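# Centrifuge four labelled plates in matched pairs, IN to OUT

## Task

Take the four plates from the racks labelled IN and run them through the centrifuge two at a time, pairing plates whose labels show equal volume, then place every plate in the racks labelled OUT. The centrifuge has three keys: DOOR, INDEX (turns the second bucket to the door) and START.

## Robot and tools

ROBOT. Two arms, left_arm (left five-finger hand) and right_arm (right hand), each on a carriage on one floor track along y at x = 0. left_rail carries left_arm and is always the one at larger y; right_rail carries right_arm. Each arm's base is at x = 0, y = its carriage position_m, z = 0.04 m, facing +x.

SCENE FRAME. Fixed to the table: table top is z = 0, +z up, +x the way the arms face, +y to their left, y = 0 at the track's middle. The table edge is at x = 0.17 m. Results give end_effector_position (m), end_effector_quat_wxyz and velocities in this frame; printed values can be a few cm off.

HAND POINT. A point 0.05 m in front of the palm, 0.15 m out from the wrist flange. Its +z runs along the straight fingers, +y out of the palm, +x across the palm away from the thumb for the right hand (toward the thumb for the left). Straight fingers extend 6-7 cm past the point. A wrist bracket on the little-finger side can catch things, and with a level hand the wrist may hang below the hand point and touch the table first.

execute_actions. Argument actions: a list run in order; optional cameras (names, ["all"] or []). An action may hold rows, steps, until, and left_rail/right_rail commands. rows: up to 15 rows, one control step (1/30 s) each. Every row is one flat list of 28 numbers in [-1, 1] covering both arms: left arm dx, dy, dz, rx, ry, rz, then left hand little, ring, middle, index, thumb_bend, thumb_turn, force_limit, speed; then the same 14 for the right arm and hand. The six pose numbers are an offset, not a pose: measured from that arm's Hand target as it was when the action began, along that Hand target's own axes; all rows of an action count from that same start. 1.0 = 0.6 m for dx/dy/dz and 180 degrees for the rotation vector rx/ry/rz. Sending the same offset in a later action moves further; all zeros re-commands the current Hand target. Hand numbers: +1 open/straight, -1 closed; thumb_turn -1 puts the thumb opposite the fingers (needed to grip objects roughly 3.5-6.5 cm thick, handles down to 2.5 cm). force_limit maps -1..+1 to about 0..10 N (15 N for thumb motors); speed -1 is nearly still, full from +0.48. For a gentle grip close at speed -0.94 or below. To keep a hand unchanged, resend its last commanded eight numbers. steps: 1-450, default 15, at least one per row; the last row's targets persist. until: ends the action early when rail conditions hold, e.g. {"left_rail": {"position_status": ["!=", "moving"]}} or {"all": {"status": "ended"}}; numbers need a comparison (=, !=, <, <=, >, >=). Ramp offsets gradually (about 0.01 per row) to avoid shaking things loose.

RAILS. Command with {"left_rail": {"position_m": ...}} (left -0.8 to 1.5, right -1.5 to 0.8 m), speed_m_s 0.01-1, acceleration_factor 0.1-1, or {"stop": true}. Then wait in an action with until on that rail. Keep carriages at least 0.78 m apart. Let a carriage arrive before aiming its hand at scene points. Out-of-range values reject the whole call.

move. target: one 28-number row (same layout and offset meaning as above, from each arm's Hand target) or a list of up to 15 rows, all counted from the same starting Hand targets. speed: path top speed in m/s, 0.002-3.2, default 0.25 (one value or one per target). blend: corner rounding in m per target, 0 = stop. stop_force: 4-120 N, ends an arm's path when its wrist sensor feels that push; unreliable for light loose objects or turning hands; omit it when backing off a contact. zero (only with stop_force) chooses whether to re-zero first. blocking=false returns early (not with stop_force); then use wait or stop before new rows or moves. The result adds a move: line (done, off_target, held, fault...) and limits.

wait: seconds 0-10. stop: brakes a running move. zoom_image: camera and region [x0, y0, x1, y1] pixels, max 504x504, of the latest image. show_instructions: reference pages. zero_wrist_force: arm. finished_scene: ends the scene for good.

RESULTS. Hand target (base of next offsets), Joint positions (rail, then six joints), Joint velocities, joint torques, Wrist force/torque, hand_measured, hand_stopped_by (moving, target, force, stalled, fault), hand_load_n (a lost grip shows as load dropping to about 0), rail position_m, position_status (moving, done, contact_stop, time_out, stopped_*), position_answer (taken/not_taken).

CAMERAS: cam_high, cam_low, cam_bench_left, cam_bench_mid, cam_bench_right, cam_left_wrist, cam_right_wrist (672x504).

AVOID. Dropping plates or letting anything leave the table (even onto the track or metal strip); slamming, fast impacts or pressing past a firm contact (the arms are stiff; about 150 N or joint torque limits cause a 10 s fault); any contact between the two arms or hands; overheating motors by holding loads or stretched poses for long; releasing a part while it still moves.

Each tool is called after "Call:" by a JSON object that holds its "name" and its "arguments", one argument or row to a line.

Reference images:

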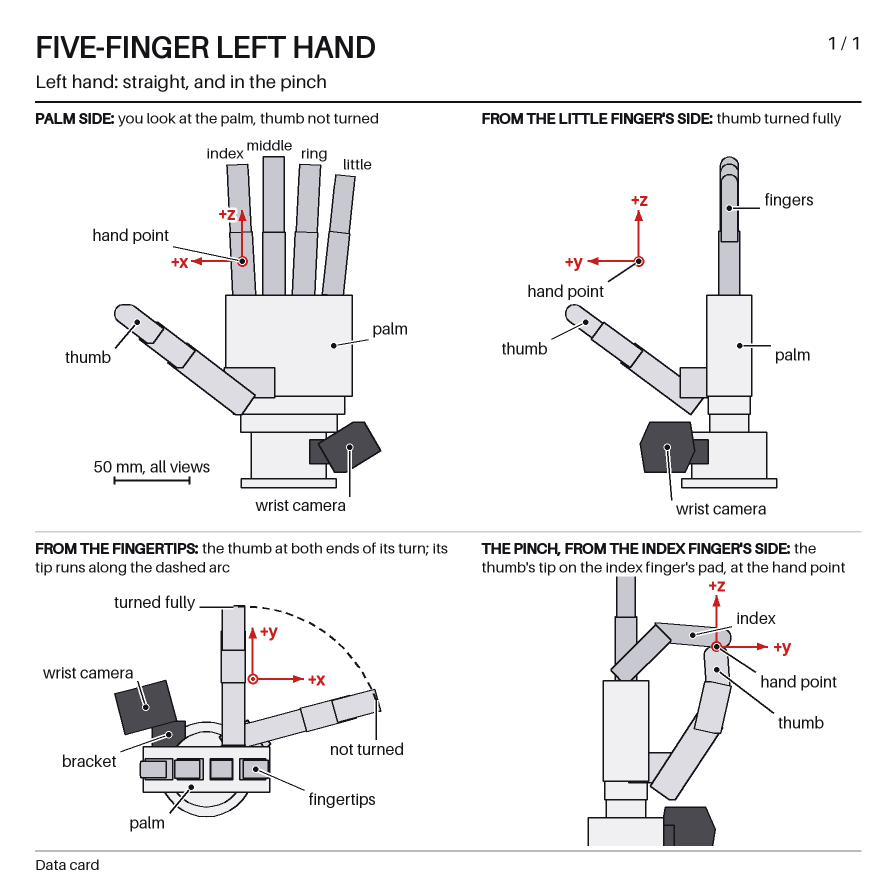

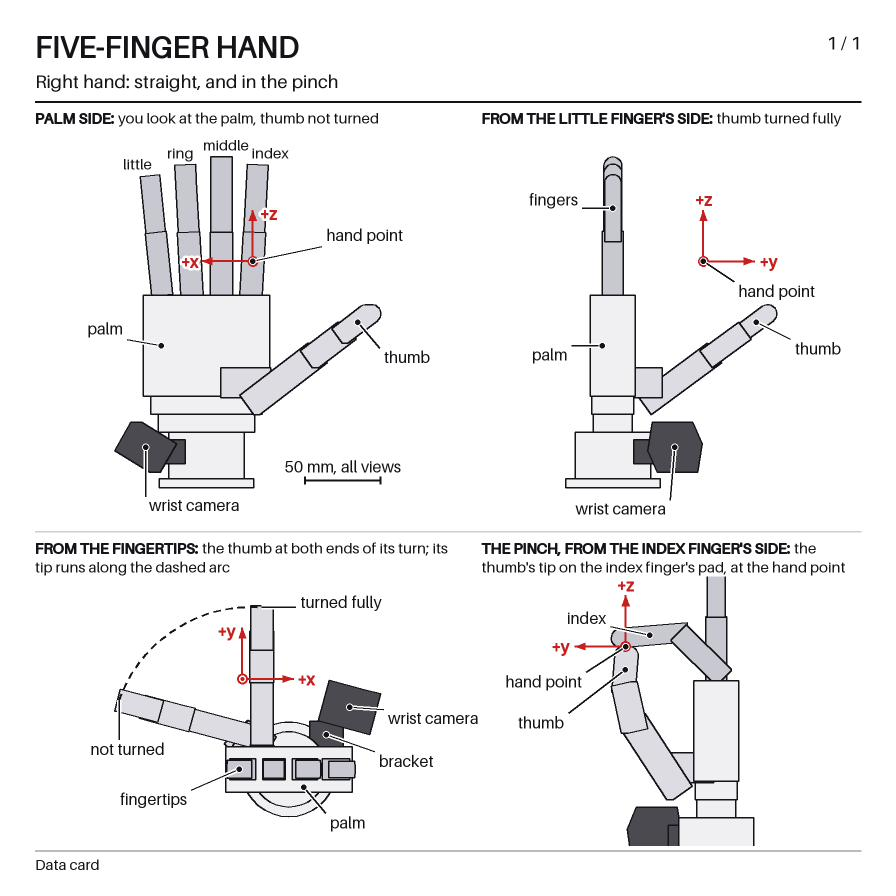

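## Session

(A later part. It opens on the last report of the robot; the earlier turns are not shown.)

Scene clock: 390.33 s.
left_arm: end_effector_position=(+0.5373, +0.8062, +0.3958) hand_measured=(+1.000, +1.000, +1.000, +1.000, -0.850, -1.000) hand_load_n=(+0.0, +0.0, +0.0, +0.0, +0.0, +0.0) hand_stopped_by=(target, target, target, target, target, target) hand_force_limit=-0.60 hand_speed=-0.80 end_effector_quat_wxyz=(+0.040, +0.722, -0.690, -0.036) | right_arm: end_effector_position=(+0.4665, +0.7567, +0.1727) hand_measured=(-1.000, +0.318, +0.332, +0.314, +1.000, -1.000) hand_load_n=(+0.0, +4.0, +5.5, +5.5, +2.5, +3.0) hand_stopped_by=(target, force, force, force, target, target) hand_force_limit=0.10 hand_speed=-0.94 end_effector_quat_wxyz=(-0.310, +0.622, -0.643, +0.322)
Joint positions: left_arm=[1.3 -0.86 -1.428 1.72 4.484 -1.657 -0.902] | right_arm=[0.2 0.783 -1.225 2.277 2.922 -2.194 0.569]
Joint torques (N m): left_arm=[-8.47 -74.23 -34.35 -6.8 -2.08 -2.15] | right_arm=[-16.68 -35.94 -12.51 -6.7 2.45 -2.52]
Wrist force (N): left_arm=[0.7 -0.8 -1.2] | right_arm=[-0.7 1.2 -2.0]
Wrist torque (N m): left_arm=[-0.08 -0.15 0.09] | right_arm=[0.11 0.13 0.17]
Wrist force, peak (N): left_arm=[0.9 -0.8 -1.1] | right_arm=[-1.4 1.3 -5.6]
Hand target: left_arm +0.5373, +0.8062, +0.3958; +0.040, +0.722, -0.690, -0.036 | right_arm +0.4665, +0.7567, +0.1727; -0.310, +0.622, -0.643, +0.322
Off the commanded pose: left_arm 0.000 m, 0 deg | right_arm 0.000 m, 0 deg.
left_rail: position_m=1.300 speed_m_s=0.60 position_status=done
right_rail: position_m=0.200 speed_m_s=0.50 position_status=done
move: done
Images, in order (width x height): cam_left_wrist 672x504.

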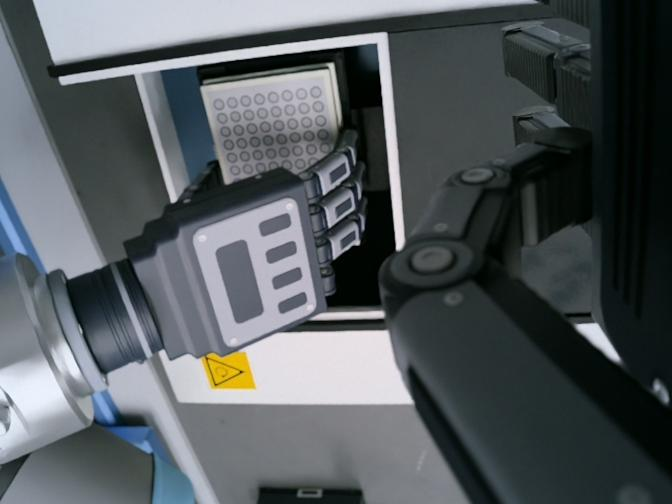

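Call:
{"name": "move", "arguments": {
  "target": [0,0,0,0,0,0,1,1,1,1,-0.85,-1,-0.6,-0.8,-0.00008,0.032,0.024,0,0,0,-1,0.1,0.1,0.1,1,-1,0.1,-0.94],
  "speed": 0.01,
  "stop_force": 5,
  "cameras": ["cam_left_wrist"]
}}

Call:
{"name": "zoom_image", "arguments": {
  "camera": "cam_left_wrist",
  "region": [190, 35, 370, 165]
}}

Scene clock: 392.43 s.
left_arm: end_effector_position=(+0.5373, +0.8062, +0.3958) hand_measured=(+1.000, +1.000, +1.000, +1.000, -0.850, -1.000) hand_load_n=(+0.0, +0.0, +0.0, +0.0, +0.0, +0.0) hand_stopped_by=(target, target, target, target, target, target) hand_force_limit=-0.60 hand_speed=-0.80 end_effector_quat_wxyz=(+0.040, +0.722, -0.690, -0.036) | right_arm: end_effector_position=(+0.4665, +0.7567, +0.1692) hand_measured=(-1.000, +0.318, +0.332, +0.314, +1.000, -1.000) hand_load_n=(+0.0, +5.5, +6.0, +4.5, +2.0, +1.0) hand_stopped_by=(target, force, force, force, target, target) hand_force_limit=0.10 hand_speed=-0.94 end_effector_quat_wxyz=(-0.310, +0.622, -0.643, +0.322)
Joint positions: left_arm=[1.3 -0.86 -1.428 1.72 4.484 -1.657 -0.902] | right_arm=[0.2 0.783 -1.218 2.278 2.914 -2.193 0.568]
Joint torques (N m): left_arm=[-7.84 -73.55 -34.29 -6.48 -1.81 -2.12] | right_arm=[-12.81 -60.12 -27.09 -0.05 2.51 -2.01]
Wrist force (N): left_arm=[0.6 -0.6 -0.6] | right_arm=[-1.6 -1.8 -2.8]
Wrist torque (N m): left_arm=[-0.10 -0.10 0.08] | right_arm=[0.27 -0.02 -0.01]
Wrist force, peak (N): left_arm=[0.9 -0.8 -1.2] | right_arm=[-0.9 -5.1 -6.5]
Hand target: left_arm +0.5373, +0.8062, +0.3958; +0.040, +0.722, -0.690, -0.036 | right_arm +0.4666, +0.7567, +0.1692; -0.310, +0.622, -0.643, +0.322 (not the last commanded pose)
Off the commanded pose: left_arm 0.000 m, 0 deg | right_arm 0.021 m, 0 deg.
left_rail: position_m=1.300 speed_m_s=0.60 position_status=done
right_rail: position_m=0.200 speed_m_s=0.50 position_status=done
move: contact (right_arm)
Images, in order (width x height): cam_left_wrist 672x504.

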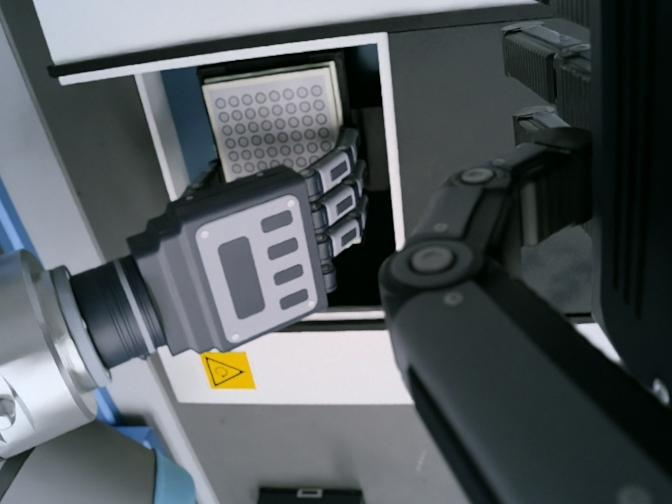

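Scaled by 2.800.

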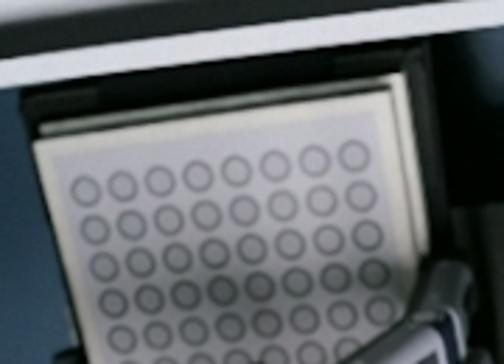

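Call:
{"name": "move", "arguments": {
  "target": [
    [0,0,0,0,0,0,1,1,1,1,-0.85,-1,-0.6,-0.8,0.0004,-0.1599,-0.1201,0,0,0,-1,0.1,0.1,0.1,1,-1,0.1,-0.94],
    [0,0,0,0,0,0,1,1,1,1,-0.85,-1,-0.6,-0.8,0.3669,-0.1668,-0.1097,0,0,0,-1,0.1,0.1,0.1,1,-1,0.1,-0.94]
  ],
  "speed": 0.12,
  "blend": 0.02,
  "cameras": ["cam_left_wrist", "cam_right_wrist", "cam_high", "cam_bench_left"]
}}

Call:
{"name": "zoom_image", "arguments": {
  "camera": "cam_left_wrist",
  "region": [180, 30, 400, 310]
}}

Scene clock: 397.27 s.
left_arm: end_effector_position=(+0.5373, +0.8062, +0.3958) hand_measured=(+1.000, +1.000, +1.000, +1.000, -0.850, -1.000) hand_load_n=(+0.0, +0.0, +0.0, +0.0, +0.0, +0.0) hand_stopped_by=(target, target, target, target, target, target) hand_force_limit=-0.60 hand_speed=-0.80 end_effector_quat_wxyz=(+0.040, +0.722, -0.690, -0.036) | right_arm: end_effector_position=(+0.4665, +0.5367, +0.2890) hand_measured=(-1.000, +0.318, +0.332, +0.314, +1.000, -1.000) hand_load_n=(+0.0, +4.0, +5.5, +5.0, +2.5, +3.0) hand_stopped_by=(target, force, force, force, target, target) hand_force_limit=0.10 hand_speed=-0.94 end_effector_quat_wxyz=(-0.310, +0.622, -0.643, +0.322)
Joint positions: left_arm=[1.3 -0.86 -1.428 1.72 4.484 -1.657 -0.902] | right_arm=[0.2 0.403 -1.69 2.525 2.999 -1.917 0.273]
Joint torques (N m): left_arm=[-9.44 -74.05 -34.76 -6.48 -1.83 -2.25] | right_arm=[-21.87 -32.5 -18.86 -6.72 2.35 -3.02]
Wrist force (N): left_arm=[0.7 -0.6 -1.0] | right_arm=[-0.2 1.1 -1.8]
Wrist torque (N m): left_arm=[-0.05 -0.13 0.08] | right_arm=[0.10 0.07 0.20]
Wrist force, peak (N): left_arm=[0.8 -1.0 -1.2] | right_arm=[-1.9 -1.7 -3.0]
Hand target: left_arm +0.5373, +0.8062, +0.3958; +0.040, +0.722, -0.690, -0.036 | right_arm +0.4665, +0.5366, +0.2890; -0.310, +0.622, -0.643, +0.322
Off the commanded pose: left_arm 0.000 m, 0 deg | right_arm 0.000 m, 0 deg.
left_rail: position_m=1.300 speed_m_s=0.60 position_status=done
right_rail: position_m=0.200 speed_m_s=0.50 position_status=done
move: done
Images, in order (width x height): cam_high 672x504, cam_bench_left 672x504, cam_left_wrist 672x504, cam_right_wrist 672x504.

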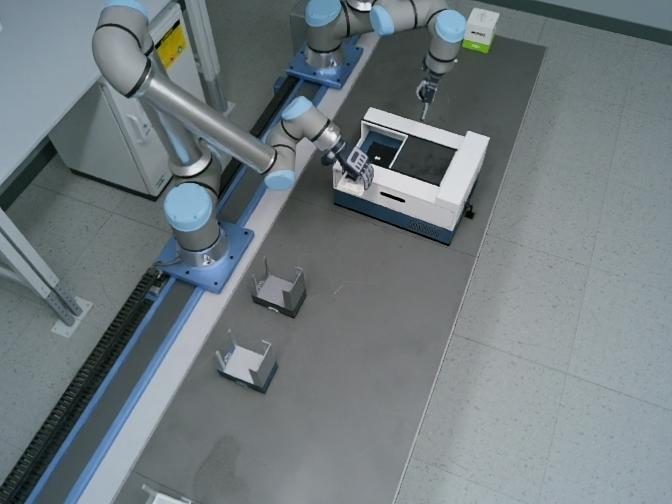

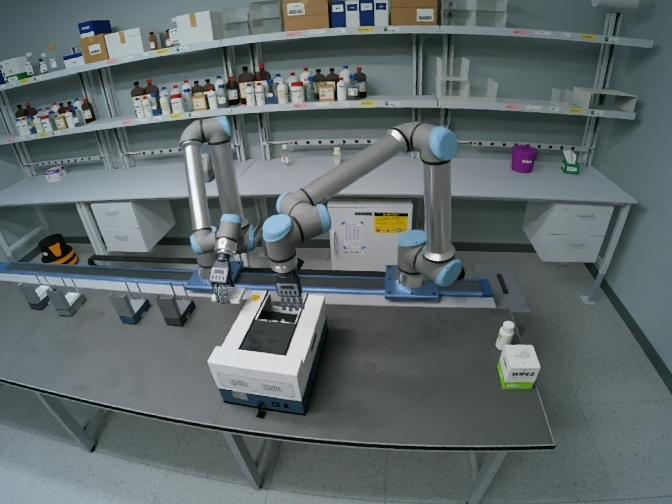

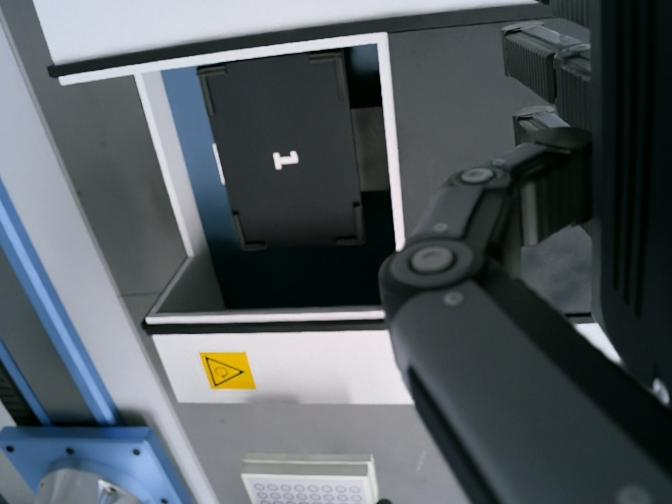

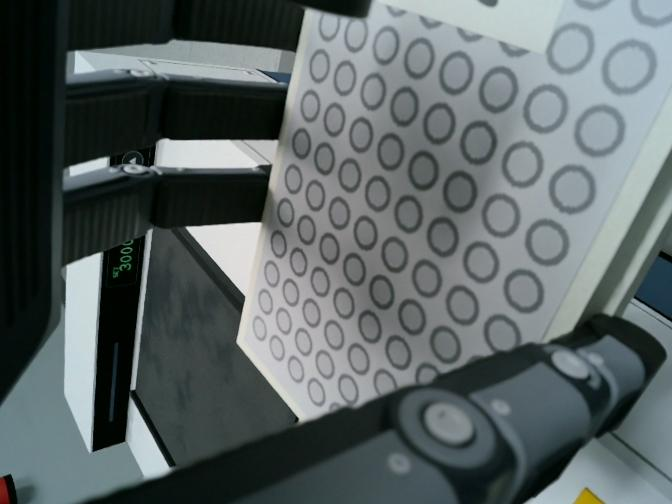

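Scaled by 1.800.

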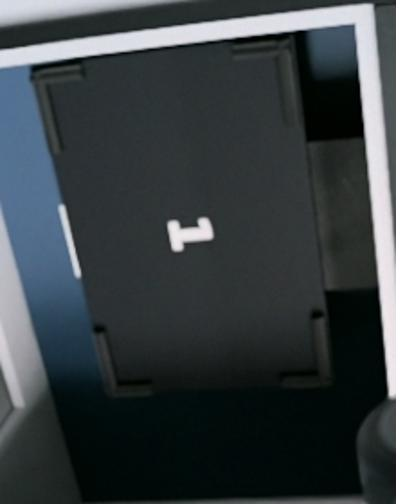

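Call:
{"name": "zoom_image", "arguments": {
  "camera": "cam_left_wrist",
  "region": [190, 40, 270, 100]
}}

Call:
{"name": "zoom_image", "arguments": {
  "camera": "cam_left_wrist",
  "region": [300, 40, 380, 100]
}}

Call:
{"name": "zoom_image", "arguments": {
  "camera": "cam_left_wrist",
  "region": [220, 200, 300, 260]
}}

Call:
{"name": "zoom_image", "arguments": {
  "camera": "cam_left_wrist",
  "region": [310, 190, 390, 250]
}}

Scaled by 6.300.

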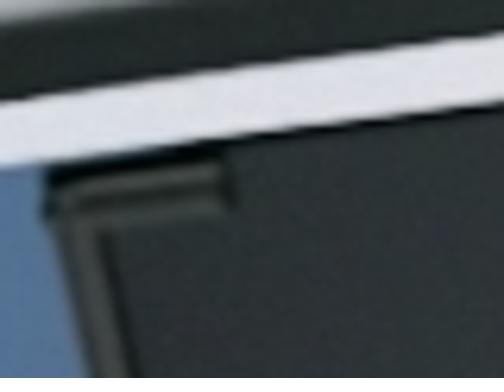

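Scaled by 6.300.

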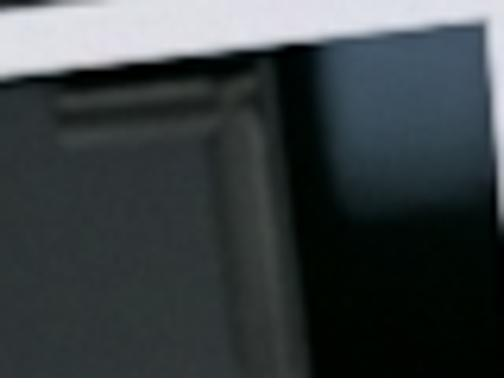

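Scaled by 6.300.

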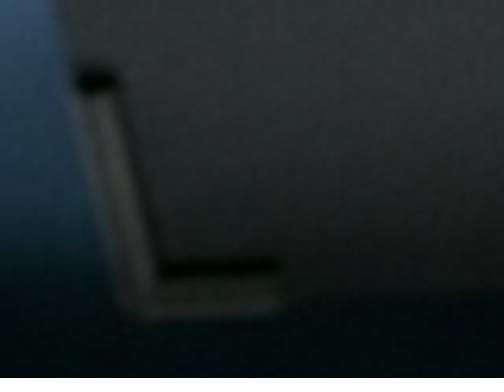

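Scaled by 6.300.

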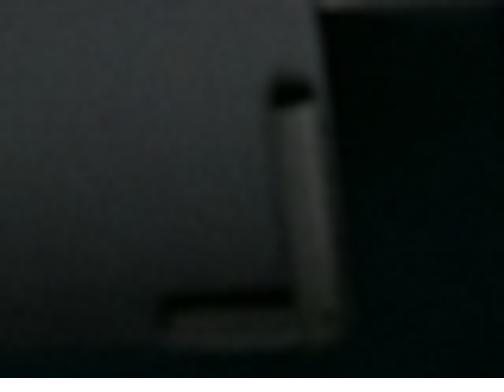

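Call:
{"name": "zoom_image", "arguments": {
  "camera": "cam_left_wrist",
  "region": [320, 80, 400, 140]
}}

Call:
{"name": "zoom_image", "arguments": {
  "camera": "cam_left_wrist",
  "region": [320, 150, 400, 210]
}}

Scaled by 6.300.

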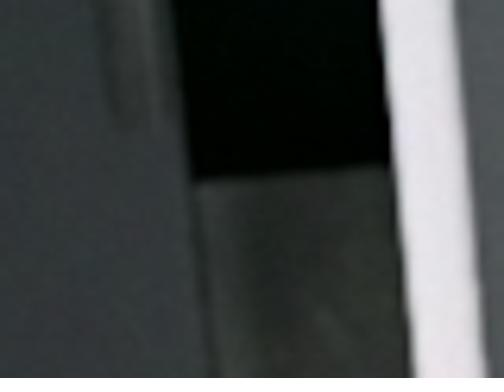

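Scaled by 6.300.

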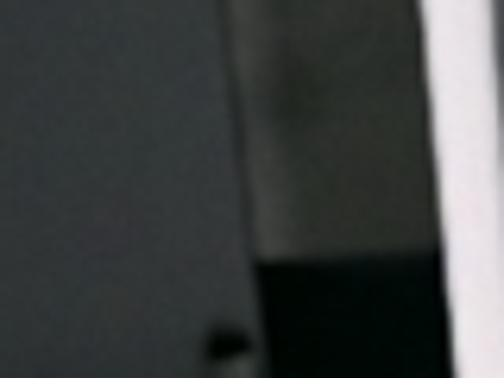

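Call:
{"name": "move", "arguments": {
  "target": [
    [0,0,0,0,0,0,1,1,1,1,-0.85,-1,-0.6,-0.8,-0.3665,0.0069,-0.0104,0,0,0,-1,0.1,0.1,0.1,1,-1,0.1,-0.94],
    [0,0,0,0,0,0,1,1,1,1,-0.85,-1,-0.6,-0.8,-0.3669,0.1608,0.1052,0,0,0,-1,0.1,0.1,0.1,1,-1,0.1,-0.94]
  ],
  "speed": 0.12,
  "blend": 0.02
}}

Call:
{"name": "zero_wrist_force", "arguments": {
  "arm": "right_arm"
}}

Call:
{"name": "move", "arguments": {
  "target": [0,0,0,0,0,0,1,1,1,1,-0.85,-1,-0.6,-0.8,-0.00005,0.0133,0.0100,0,0,0,-1,0.1,0.1,0.1,1,-1,0.1,-0.94],
  "speed": 0.01,
  "stop_force": 5,
  "cameras": ["cam_left_wrist"]
}}

Scene clock: 406.37 s.
left_arm: end_effector_position=(+0.5373, +0.8062, +0.3958) hand_measured=(+1.000, +1.000, +1.000, +1.000, -0.850, -1.000) hand_load_n=(+0.5, +0.0, +0.0, +0.0, +0.0, +0.0) hand_stopped_by=(target, target, target, target, target, target) hand_force_limit=-0.60 hand_speed=-0.80 end_effector_quat_wxyz=(+0.040, +0.722, -0.690, -0.036) | right_arm: end_effector_position=(+0.4666, +0.7567, +0.1738) hand_measured=(-1.000, +0.318, +0.332, +0.314, +1.000, -1.000) hand_load_n=(+0.0, +4.0, +5.5, +5.0, +2.5, +2.5) hand_stopped_by=(target, force, force, force, target, target) hand_force_limit=0.10 hand_speed=-0.94 end_effector_quat_wxyz=(-0.310, +0.622, -0.643, +0.322)
Joint positions: left_arm=[1.3 -0.86 -1.428 1.72 4.484 -1.657 -0.902] | right_arm=[0.2 0.783 -1.227 2.277 2.924 -2.193 0.569]
Joint torques (N m): left_arm=[-7.54 -73.95 -34.79 -6.71 -1.62 -2.24] | right_arm=[13.18 -37.45 -12.64 -6.11 -4.53 -2.88]
Wrist force (N): left_arm=[1.0 -0.9 -0.9] | right_arm=[-0.4 1.3 -2.2]
Wrist torque (N m): left_arm=[-0.12 -0.18 0.11] | right_arm=[0.14 0.10 0.19]
Wrist force, peak (N): left_arm=[0.9 -1.0 -1.2] | right_arm=[-0.3 1.8 -2.1]
Hand target: left_arm +0.5373, +0.8062, +0.3958; +0.040, +0.722, -0.690, -0.036 | right_arm +0.4666, +0.7567, +0.1737; -0.310, +0.622, -0.643, +0.322
Off the commanded pose: left_arm 0.000 m, 0 deg | right_arm 0.000 m, 0 deg.
left_rail: position_m=1.300 speed_m_s=0.60 position_status=done
right_rail: position_m=0.200 speed_m_s=0.50 position_status=done
move: done

Wrist force sensor zeroed.

Scene clock: 408.23 s.
left_arm: end_effector_position=(+0.5373, +0.8062, +0.3958) hand_measured=(+1.000, +1.000, +1.000, +1.000, -0.850, -1.000) hand_load_n=(+0.0, +0.0, +0.0, +0.0, +0.0, +0.0) hand_stopped_by=(target, target, target, target, target, target) hand_force_limit=-0.60 hand_speed=-0.80 end_effector_quat_wxyz=(+0.040, +0.722, -0.690, -0.036) | right_arm: end_effector_position=(+0.4666, +0.7567, +0.1692) hand_measured=(-1.000, +0.318, +0.332, +0.314, +1.000, -1.000) hand_load_n=(+0.0, +5.5, +6.0, +4.5, +2.5, +1.0) hand_stopped_by=(target, force, force, force, target, target) hand_force_limit=0.10 hand_speed=-0.94 end_effector_quat_wxyz=(-0.310, +0.622, -0.643, +0.322)
Joint positions: left_arm=[1.3 -0.86 -1.428 1.72 4.484 -1.657 -0.902] | right_arm=[0.2 0.783 -1.218 2.278 2.914 -2.193 0.568]
Joint torques (N m): left_arm=[-9.11 -74.96 -34.69 -6.62 -1.46 -2.03] | right_arm=[5.21 -60.56 -27.19 0.26 0.77 -2.43]
Wrist force (N, zeroed by zero_wrist_force on right_arm): left_arm=[0.4 -0.8 -1.2] | right_arm=[-0.8 -3.6 -1.3]
Wrist torque (N m, zeroed by zero_wrist_force on right_arm): left_arm=[-0.08 -0.09 0.07] | right_arm=[0.17 -0.14 -0.20]
Wrist force, peak (N, zeroed by zero_wrist_force on right_arm): left_arm=[0.8 -1.1 -1.1] | right_arm=[0.0 -6.7 -5.1]
Hand target: left_arm +0.5373, +0.8062, +0.3958; +0.040, +0.722, -0.690, -0.036 | right_arm +0.4666, +0.7567, +0.1692; -0.310, +0.622, -0.643, +0.322 (not the last commanded pose)
Off the commanded pose: left_arm 0.000 m, 0 deg | right_arm 0.005 m, 0 deg.
left_rail: position_m=1.300 speed_m_s=0.60 position_status=done
right_rail: position_m=0.200 speed_m_s=0.50 position_status=done
move: contact (right_arm)
Images, in order (width x height): cam_left_wrist 672x504.

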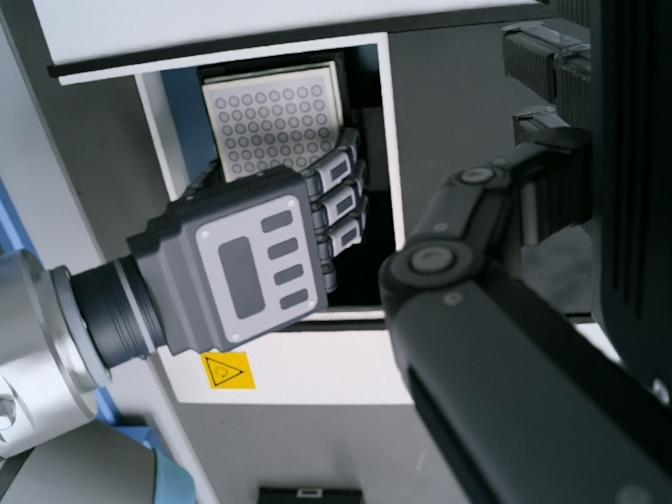

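Call:
{"name": "move", "arguments": {
  "target": [
    [0,0,0,0,0,0,-1,-1,-1,-1,-0.85,-1,-0.6,0.3,0.0004,-0.1599,-0.1201,0,0,0,-1,0.1,0.1,0.1,1,-1,0.1,-0.94],
    [0,0,0,0,0,0,-1,-1,-1,-1,-0.85,-1,-0.6,0.3,0.3669,-0.1668,-0.1097,0,0,0,-1,0.1,0.1,0.1,1,-1,0.1,-0.94],
    [0.0057,0.0633,0.2313,0,0,0,-1,-1,-1,-1,-0.85,-1,-0.6,0.3,0.3669,-0.1668,-0.1097,0,0,0,-1,0.1,0.1,0.1,1,-1,0.1,-0.94]
  ],
  "speed": 0.15,
  "cameras": ["cam_left_wrist"]
}}

Scene clock: 414.57 s.
left_arm: end_effector_position=(+0.4850, +0.7999, +0.2621) hand_measured=(-1.000, -1.000, +0.296, +0.178, -0.850, -1.000) hand_load_n=(+0.0, +0.0, -1.5, +5.5, +2.0, +3.0) hand_stopped_by=(target, target, force, force, target, target) hand_force_limit=-0.60 hand_speed=0.30 end_effector_quat_wxyz=(+0.040, +0.722, -0.690, -0.036) | right_arm: end_effector_position=(+0.4666, +0.5366, +0.2889) hand_measured=(-1.000, +0.318, +0.332, +0.314, +1.000, -1.000) hand_load_n=(+0.0, +4.0, +5.5, +5.0, +2.5, +2.5) hand_stopped_by=(target, force, force, force, target, target) hand_force_limit=0.10 hand_speed=-0.94 end_effector_quat_wxyz=(-0.310, +0.622, -0.643, +0.322)
Joint positions: left_arm=[1.3 -0.921 -1.395 1.939 4.227 -1.66 -0.963] | right_arm=[0.2 0.403 -1.69 2.525 2.999 -1.916 0.273]
Joint torques (N m): left_arm=[-4.8 -36.64 -20.12 -2.58 1.53 -1.12] | right_arm=[-16.56 -31.36 -19.96 -6.54 3.22 -2.73]
Wrist force (N, zeroed by zero_wrist_force on right_arm): left_arm=[13.3 -0.5 -6.3] | right_arm=[-0.3 -0.2 0.7]
Wrist torque (N m, zeroed by zero_wrist_force on right_arm): left_arm=[-0.03 0.47 0.21] | right_arm=[-0.06 0.05 -0.03]
Wrist force, peak (N, zeroed by zero_wrist_force on right_arm): left_arm=[13.3 -0.5 -6.3] | right_arm=[-1.0 -3.8 -1.2]
Hand target: left_arm +0.4850, +0.8000, +0.2619; +0.040, +0.722, -0.690, -0.036 | right_arm +0.4666, +0.5366, +0.2889; -0.310, +0.622, -0.643, +0.322
Off the commanded pose: left_arm 0.000 m, 0 deg | right_arm 0.000 m, 0 deg.
left_rail: position_m=1.300 speed_m_s=0.60 position_status=done
right_rail: position_m=0.200 speed_m_s=0.50 position_status=done
move: done
Images, in order (width x height): cam_left_wrist 672x504.

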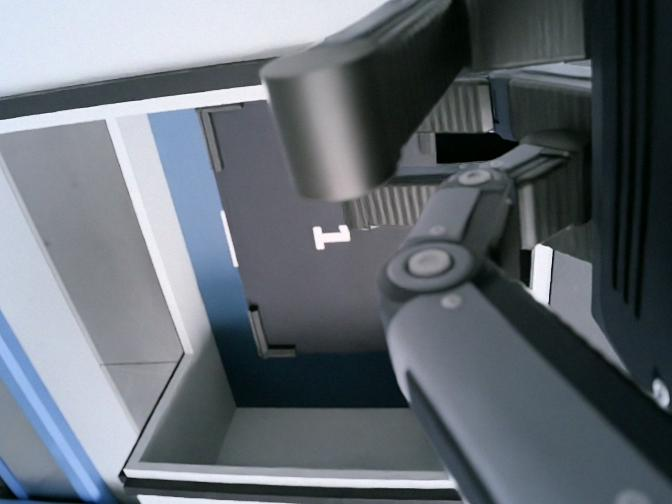

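Call:
{"name": "move", "arguments": {
  "target": [0.0003,0.0089,-0.0829,0,0,0,-1,-1,-1,-1,-0.85,-1,-0.6,0.3,0,0,0,0,0,0,-1,0.1,0.1,0.1,1,-1,0.1,-0.94],
  "speed": 0.1
}}

Call:
{"name": "execute_actions", "arguments": {
  "actions": [
    {"rows":[[0,0,0,0,0,0,1,1,1,1,-0.85,-1,-0.6,0.3,0,0,0,0,0,0,-1,0.1,0.1,0.1,1,-1,0.1,-0.94]],"steps":25}
  ],
  "cameras": ["cam_left_wrist"]
}}

Scene clock: 415.90 s.
left_arm: end_effector_position=(+0.4850, +0.8000, +0.3118) hand_measured=(-1.000, -1.000, +0.296, +0.178, -0.850, -1.000) hand_load_n=(+0.0, +0.0, +3.5, +5.5, +2.0, +2.5) hand_stopped_by=(target, target, force, force, target, target) hand_force_limit=-0.60 hand_speed=0.30 end_effector_quat_wxyz=(+0.040, +0.722, -0.690, -0.036) | right_arm: end_effector_position=(+0.4666, +0.5366, +0.2889) hand_measured=(-1.000, +0.318, +0.332, +0.314, +1.000, -1.000) hand_load_n=(+0.0, +4.5, +5.5, +5.0, +2.5, +2.5) hand_stopped_by=(target, force, force, force, target, target) hand_force_limit=0.10 hand_speed=-0.94 end_effector_quat_wxyz=(-0.310, +0.622, -0.643, +0.322)
Joint positions: left_arm=[1.3 -0.921 -1.436 1.889 4.318 -1.66 -0.963] | right_arm=[0.2 0.403 -1.69 2.525 2.999 -1.916 0.273]
Joint torques (N m): left_arm=[-1.95 -68.66 -55.99 -1.69 -2.27 -1.11] | right_arm=[-17.1 -31.19 -19.1 -6.8 3.02 -3.01]
Wrist force (N, zeroed by zero_wrist_force on right_arm): left_arm=[0.7 -0.4 -0.8] | right_arm=[0.0 -0.1 0.6]
Wrist torque (N m, zeroed by zero_wrist_force on right_arm): left_arm=[-0.06 -0.08 0.08] | right_arm=[-0.03 0.00 -0.01]
Wrist force, peak (N, zeroed by zero_wrist_force on right_arm): left_arm=[15.9 -1.0 -4.8] | right_arm=[0.0 -0.3 0.8]
Hand target: left_arm +0.4850, +0.7999, +0.3119; +0.040, +0.722, -0.690, -0.036 | right_arm +0.4666, +0.5366, +0.2889; -0.310, +0.622, -0.643, +0.322
Off the commanded pose: left_arm 0.000 m, 0 deg | right_arm 0.000 m, 0 deg.
left_rail: position_m=1.300 speed_m_s=0.60 position_status=done
right_rail: position_m=0.200 speed_m_s=0.50 position_status=done
move: done

Scene clock: 416.93 s.
left_arm: end_effector_position=(+0.4850, +0.7999, +0.3119) hand_measured=(+1.000, +1.000, +1.000, +1.000, -0.850, -1.000) hand_load_n=(+0.0, +0.0, +0.0, +0.0, +0.0, +0.0) hand_stopped_by=(target, target, target, target, target, target) hand_force_limit=-0.60 hand_speed=0.30 end_effector_quat_wxyz=(+0.040, +0.722, -0.690, -0.036) | right_arm: end_effector_position=(+0.4666, +0.5366, +0.2889) hand_measured=(-1.000, +0.318, +0.332, +0.314, +1.000, -1.000) hand_load_n=(+0.0, +4.0, +5.5, +5.0, +2.0, +3.0) hand_stopped_by=(target, force, force, force, target, target) hand_force_limit=0.10 hand_speed=-0.94 end_effector_quat_wxyz=(-0.310, +0.622, -0.643, +0.322)
Joint positions: left_arm=[1.3 -0.921 -1.436 1.889 4.318 -1.66 -0.963] | right_arm=[0.2 0.403 -1.69 2.525 2.999 -1.916 0.273]
Joint torques (N m): left_arm=[-5.11 -69.55 -53.87 -2.6 0.18 -0.46] | right_arm=[-16.42 -31.4 -18.98 -6.58 3.12 -2.91]
Wrist force (N, zeroed by zero_wrist_force on right_arm): left_arm=[0.5 -0.3 -1.0] | right_arm=[0.0 -0.1 0.4]
Wrist torque (N m, zeroed by zero_wrist_force on right_arm): left_arm=[-0.04 -0.05 0.06] | right_arm=[-0.02 0.00 0.00]
Wrist force, peak (N, zeroed by zero_wrist_force on right_arm): left_arm=[0.9 -0.4 -1.2] | right_arm=[-0.4 -0.2 0.7]
Hand target: left_arm +0.4850, +0.7999, +0.3119; +0.040, +0.722, -0.690, -0.036 | right_arm +0.4666, +0.5366, +0.2889; -0.310, +0.622, -0.643, +0.322
Off the commanded pose: left_arm 0.000 m, 0 deg | right_arm 0.000 m, 0 deg.
left_rail: position_m=1.300 speed_m_s=0.60 position_status=done
right_rail: position_m=0.200 speed_m_s=0.50 position_status=done
Images, in order (width x height): cam_left_wrist 672x504.

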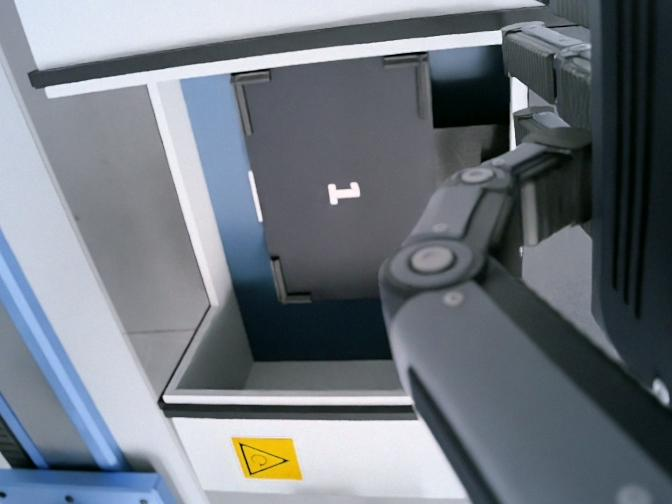

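Call:
{"name": "zoom_image", "arguments": {
  "camera": "cam_left_wrist",
  "region": [225, 60, 285, 105]
}}

Call:
{"name": "zoom_image", "arguments": {
  "camera": "cam_left_wrist",
  "region": [380, 40, 440, 85]
}}

Call:
{"name": "zoom_image", "arguments": {
  "camera": "cam_left_wrist",
  "region": [260, 265, 320, 310]
}}

Call:
{"name": "zoom_image", "arguments": {
  "camera": "cam_left_wrist",
  "region": [405, 85, 505, 160]
}}

Scaled by 8.400.

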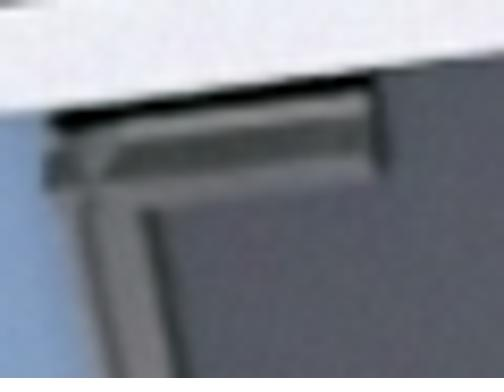

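Scaled by 8.400.

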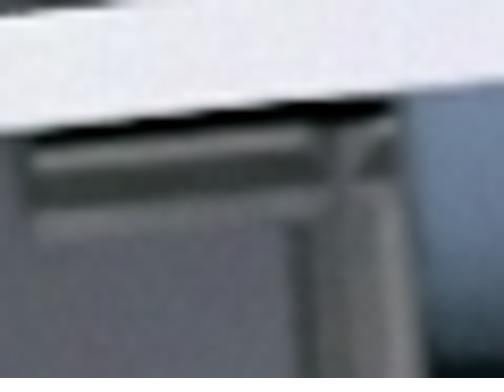

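Scaled by 8.400.

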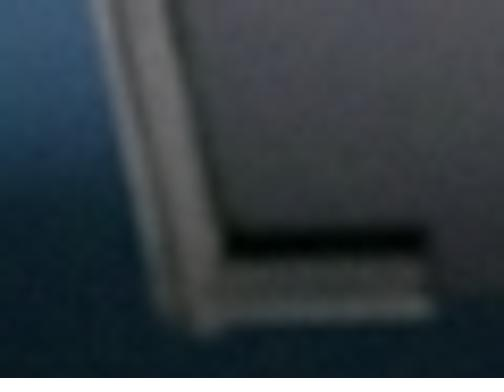

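Scaled by 5.040.

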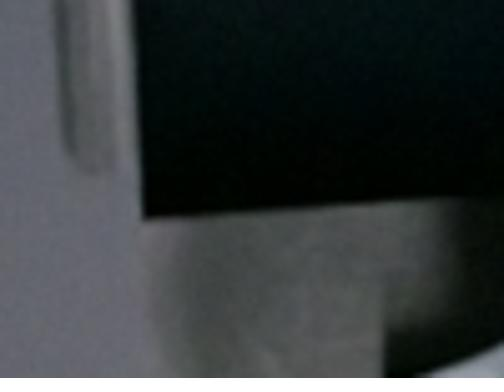

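Call:
{"name": "zoom_image", "arguments": {
  "camera": "cam_left_wrist",
  "region": [310, 165, 370, 210]
}}

Scaled by 8.400.

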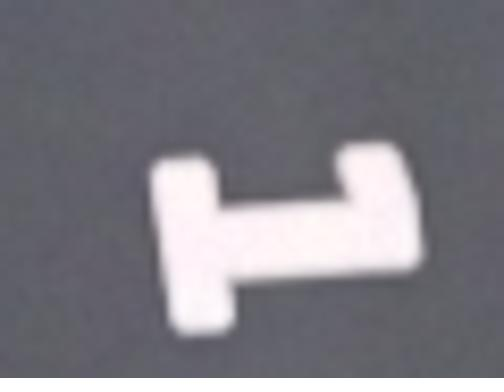

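Call:
{"name": "move", "arguments": {
  "target": [-0.0062,-0.0721,-0.1486,0,0,0,1,1,1,1,-0.85,-1,-0.6,0.3,0,0,0,0,0,0,-1,0.1,0.1,0.1,1,-1,0.1,-0.94],
  "speed": 0.15,
  "cameras": ["cam_left_wrist"]
}}

Call:
{"name": "zoom_image", "arguments": {
  "camera": "cam_left_wrist",
  "region": [260, 135, 320, 180]
}}

Call:
{"name": "zoom_image", "arguments": {
  "camera": "cam_left_wrist",
  "region": [190, 50, 250, 95]
}}

Call:
{"name": "zoom_image", "arguments": {
  "camera": "cam_left_wrist",
  "region": [300, 40, 360, 85]
}}

Call:
{"name": "zoom_image", "arguments": {
  "camera": "cam_left_wrist",
  "region": [225, 215, 285, 260]
}}

Call:
{"name": "zoom_image", "arguments": {
  "camera": "cam_left_wrist",
  "region": [325, 205, 385, 250]
}}

Scene clock: 420.93 s.
left_arm: end_effector_position=(+0.5372, +0.8063, +0.3958) hand_measured=(+1.000, +1.000, +1.000, +1.000, -0.850, -1.000) hand_load_n=(+0.0, +0.0, +0.0, +0.0, +0.0, +0.0) hand_stopped_by=(target, target, target, target, target, target) hand_force_limit=-0.60 hand_speed=0.30 end_effector_quat_wxyz=(+0.040, +0.722, -0.690, -0.036) | right_arm: end_effector_position=(+0.4666, +0.5366, +0.2889) hand_measured=(-1.000, +0.318, +0.332, +0.314, +1.000, -1.000) hand_load_n=(+0.0, +4.5, +5.5, +5.0, +2.5, +2.5) hand_stopped_by=(target, force, force, force, target, target) hand_force_limit=0.10 hand_speed=-0.94 end_effector_quat_wxyz=(-0.310, +0.622, -0.643, +0.322)
Joint positions: left_arm=[1.3 -0.86 -1.428 1.72 4.484 -1.657 -0.902] | right_arm=[0.2 0.403 -1.69 2.525 2.999 -1.916 0.273]
Joint torques (N m): left_arm=[9.43 -42.15 -55.99 -1.26 2.59 1.68] | right_arm=[-16.74 -29.91 -19.26 -6.72 3.1 -2.95]
Wrist force (N, zeroed by zero_wrist_force on right_arm): left_arm=[1.4 -0.5 -1.2] | right_arm=[-0.1 -0.1 0.5]
Wrist torque (N m, zeroed by zero_wrist_force on right_arm): left_arm=[-0.03 -0.25 0.00] | right_arm=[-0.03 0.01 0.00]
Wrist force, peak (N, zeroed by zero_wrist_force on right_arm): left_arm=[1.5 -0.8 -1.9] | right_arm=[-0.2 -0.3 0.8]
Hand target: left_arm +0.5373, +0.8063, +0.3959; +0.040, +0.722, -0.690, -0.036 | right_arm +0.4666, +0.5366, +0.2889; -0.310, +0.622, -0.643, +0.322
Off the commanded pose: left_arm 0.000 m, 0 deg | right_arm 0.000 m, 0 deg.
left_rail: position_m=1.300 speed_m_s=0.60 position_status=done
right_rail: position_m=0.200 speed_m_s=0.50 position_status=done
move: done
Images, in order (width x height): cam_left_wrist 672x504.

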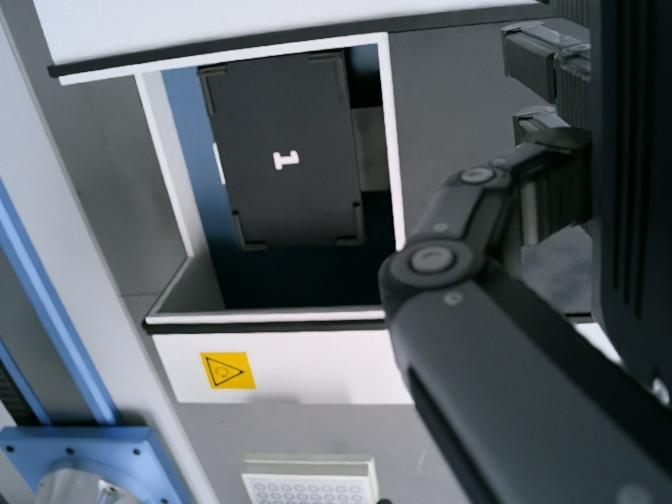

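Scaled by 8.400.

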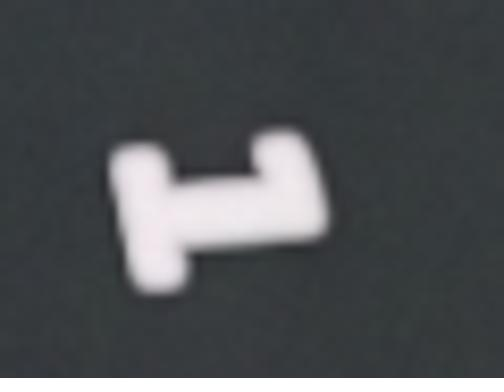

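Scaled by 8.400.

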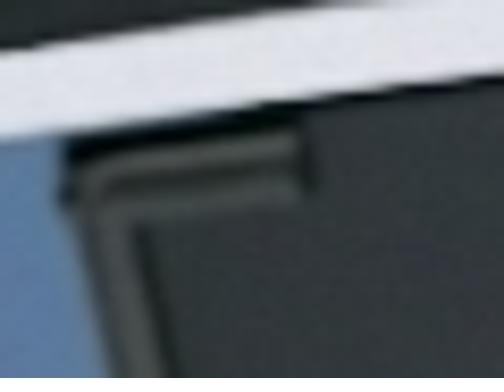

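Scaled by 8.400.

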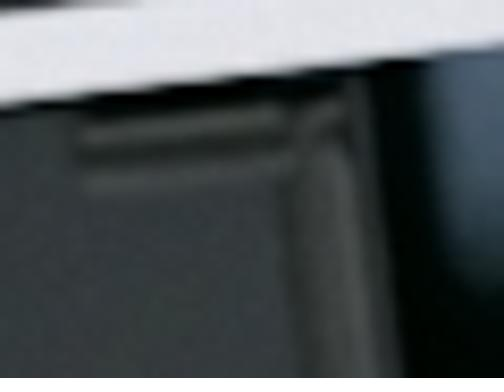

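Scaled by 8.400.

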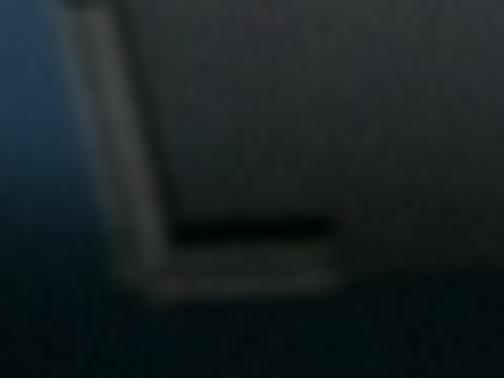

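Scaled by 8.400.

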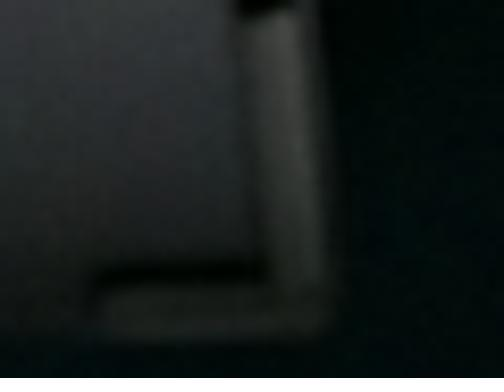

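Call:
{"name": "move", "arguments": {
  "target": [
    [0,0,0,0,0,0,1,1,1,1,-0.85,-1,-0.6,0.3,-0.3665,0.0069,-0.0104,0,0,0,-1,0.1,0.1,0.1,1,-1,0.1,-0.94],
    [0,0,0,0,0,0,1,1,1,1,-0.85,-1,-0.6,0.3,-0.3669,0.1608,0.1052,0,0,0,-1,0.1,0.1,0.1,1,-1,0.1,-0.94]
  ],
  "speed": 0.15,
  "blend": 0.02,
  "cameras": ["cam_left_wrist"]
}}

Call:
{"name": "zoom_image", "arguments": {
  "camera": "cam_left_wrist",
  "region": [190, 50, 250, 95]
}}

Call:
{"name": "zoom_image", "arguments": {
  "camera": "cam_left_wrist",
  "region": [300, 40, 360, 85]
}}

Call:
{"name": "zoom_image", "arguments": {
  "camera": "cam_left_wrist",
  "region": [320, 80, 380, 125]
}}

Call:
{"name": "zoom_image", "arguments": {
  "camera": "cam_left_wrist",
  "region": [195, 90, 255, 135]
}}

Scene clock: 425.47 s.
left_arm: end_effector_position=(+0.5373, +0.8063, +0.3959) hand_measured=(+1.000, +1.000, +1.000, +1.000, -0.850, -1.000) hand_load_n=(+0.0, +0.0, +0.0, +0.0, +0.0, +0.0) hand_stopped_by=(target, target, target, target, target, target) hand_force_limit=-0.60 hand_speed=0.30 end_effector_quat_wxyz=(+0.040, +0.722, -0.690, -0.036) | right_arm: end_effector_position=(+0.4666, +0.7567, +0.1738) hand_measured=(-1.000, +0.318, +0.332, +0.314, +1.000, -1.000) hand_load_n=(+0.0, +4.5, +5.5, +5.0, +2.5, +3.0) hand_stopped_by=(target, force, force, force, target, target) hand_force_limit=0.10 hand_speed=-0.94 end_effector_quat_wxyz=(-0.310, +0.622, -0.643, +0.322)
Joint positions: left_arm=[1.3 -0.86 -1.428 1.72 4.484 -1.656 -0.902] | right_arm=[0.2 0.783 -1.227 2.277 2.924 -2.193 0.569]
Joint torques (N m): left_arm=[8.59 -45.82 -58.98 -1.54 2.38 1.86] | right_arm=[13.29 -39.28 -12.32 -6.76 -4.47 -2.77]
Wrist force (N, zeroed by zero_wrist_force on right_arm): left_arm=[1.0 -0.2 -0.8] | right_arm=[0.0 0.5 0.4]
Wrist torque (N m, zeroed by zero_wrist_force on right_arm): left_arm=[-0.01 -0.18 -0.03] | right_arm=[0.05 -0.01 0.01]
Wrist force, peak (N, zeroed by zero_wrist_force on right_arm): left_arm=[1.5 -0.3 -1.4] | right_arm=[-0.2 0.5 1.2]
Hand target: left_arm +0.5373, +0.8063, +0.3959; +0.040, +0.722, -0.690, -0.036 | right_arm +0.4666, +0.7567, +0.1737; -0.310, +0.622, -0.643, +0.322
Off the commanded pose: left_arm 0.000 m, 0 deg | right_arm 0.000 m, 0 deg.
left_rail: position_m=1.300 speed_m_s=0.60 position_status=done
right_rail: position_m=0.200 speed_m_s=0.50 position_status=done
move: done
Images, in order (width x height): cam_left_wrist 672x504.

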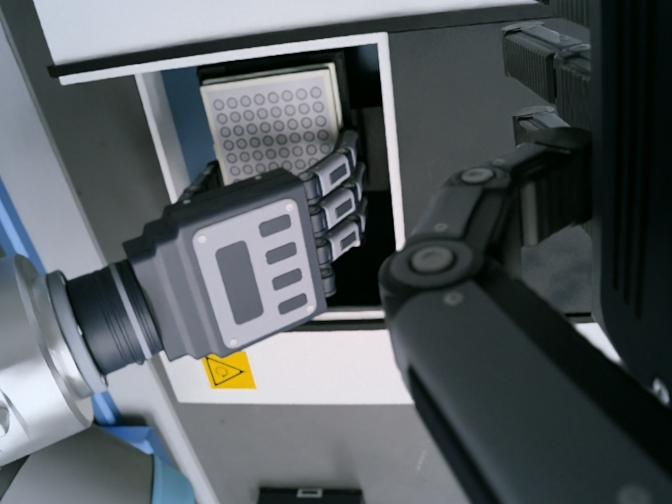

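Scaled by 8.400.

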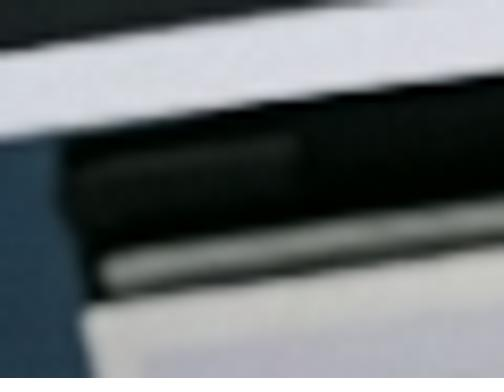

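Scaled by 8.400.

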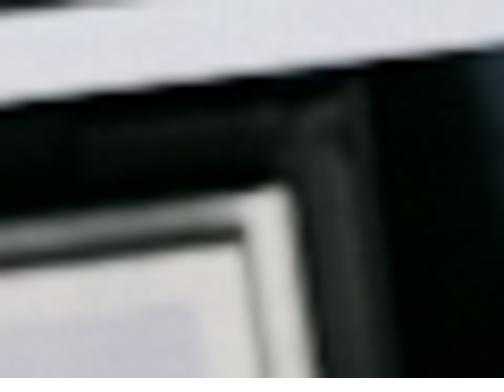

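Scaled by 8.400.

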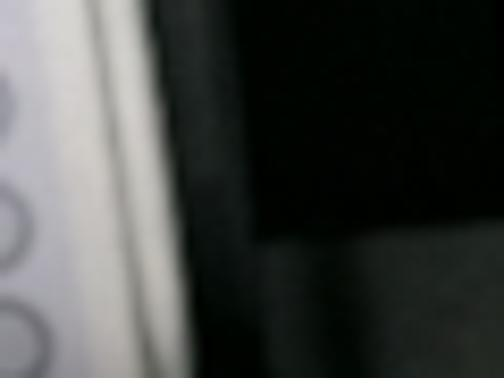

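Scaled by 8.400.

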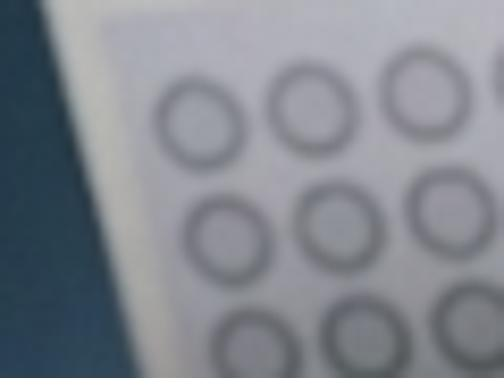

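Call:
{"name": "zoom_image", "arguments": {
  "camera": "cam_left_wrist",
  "region": [285, 75, 345, 120]
}}

Call:
{"name": "zoom_image", "arguments": {
  "camera": "cam_left_wrist",
  "region": [195, 130, 255, 175]
}}

Scaled by 8.400.

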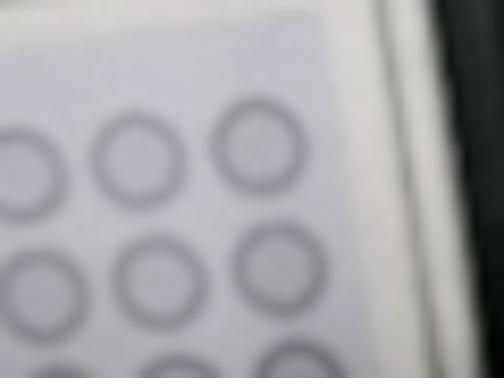

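Scaled by 8.400.

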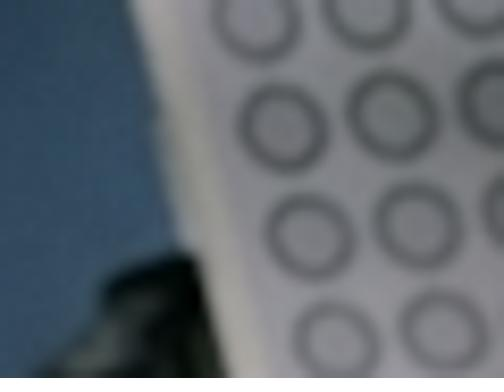

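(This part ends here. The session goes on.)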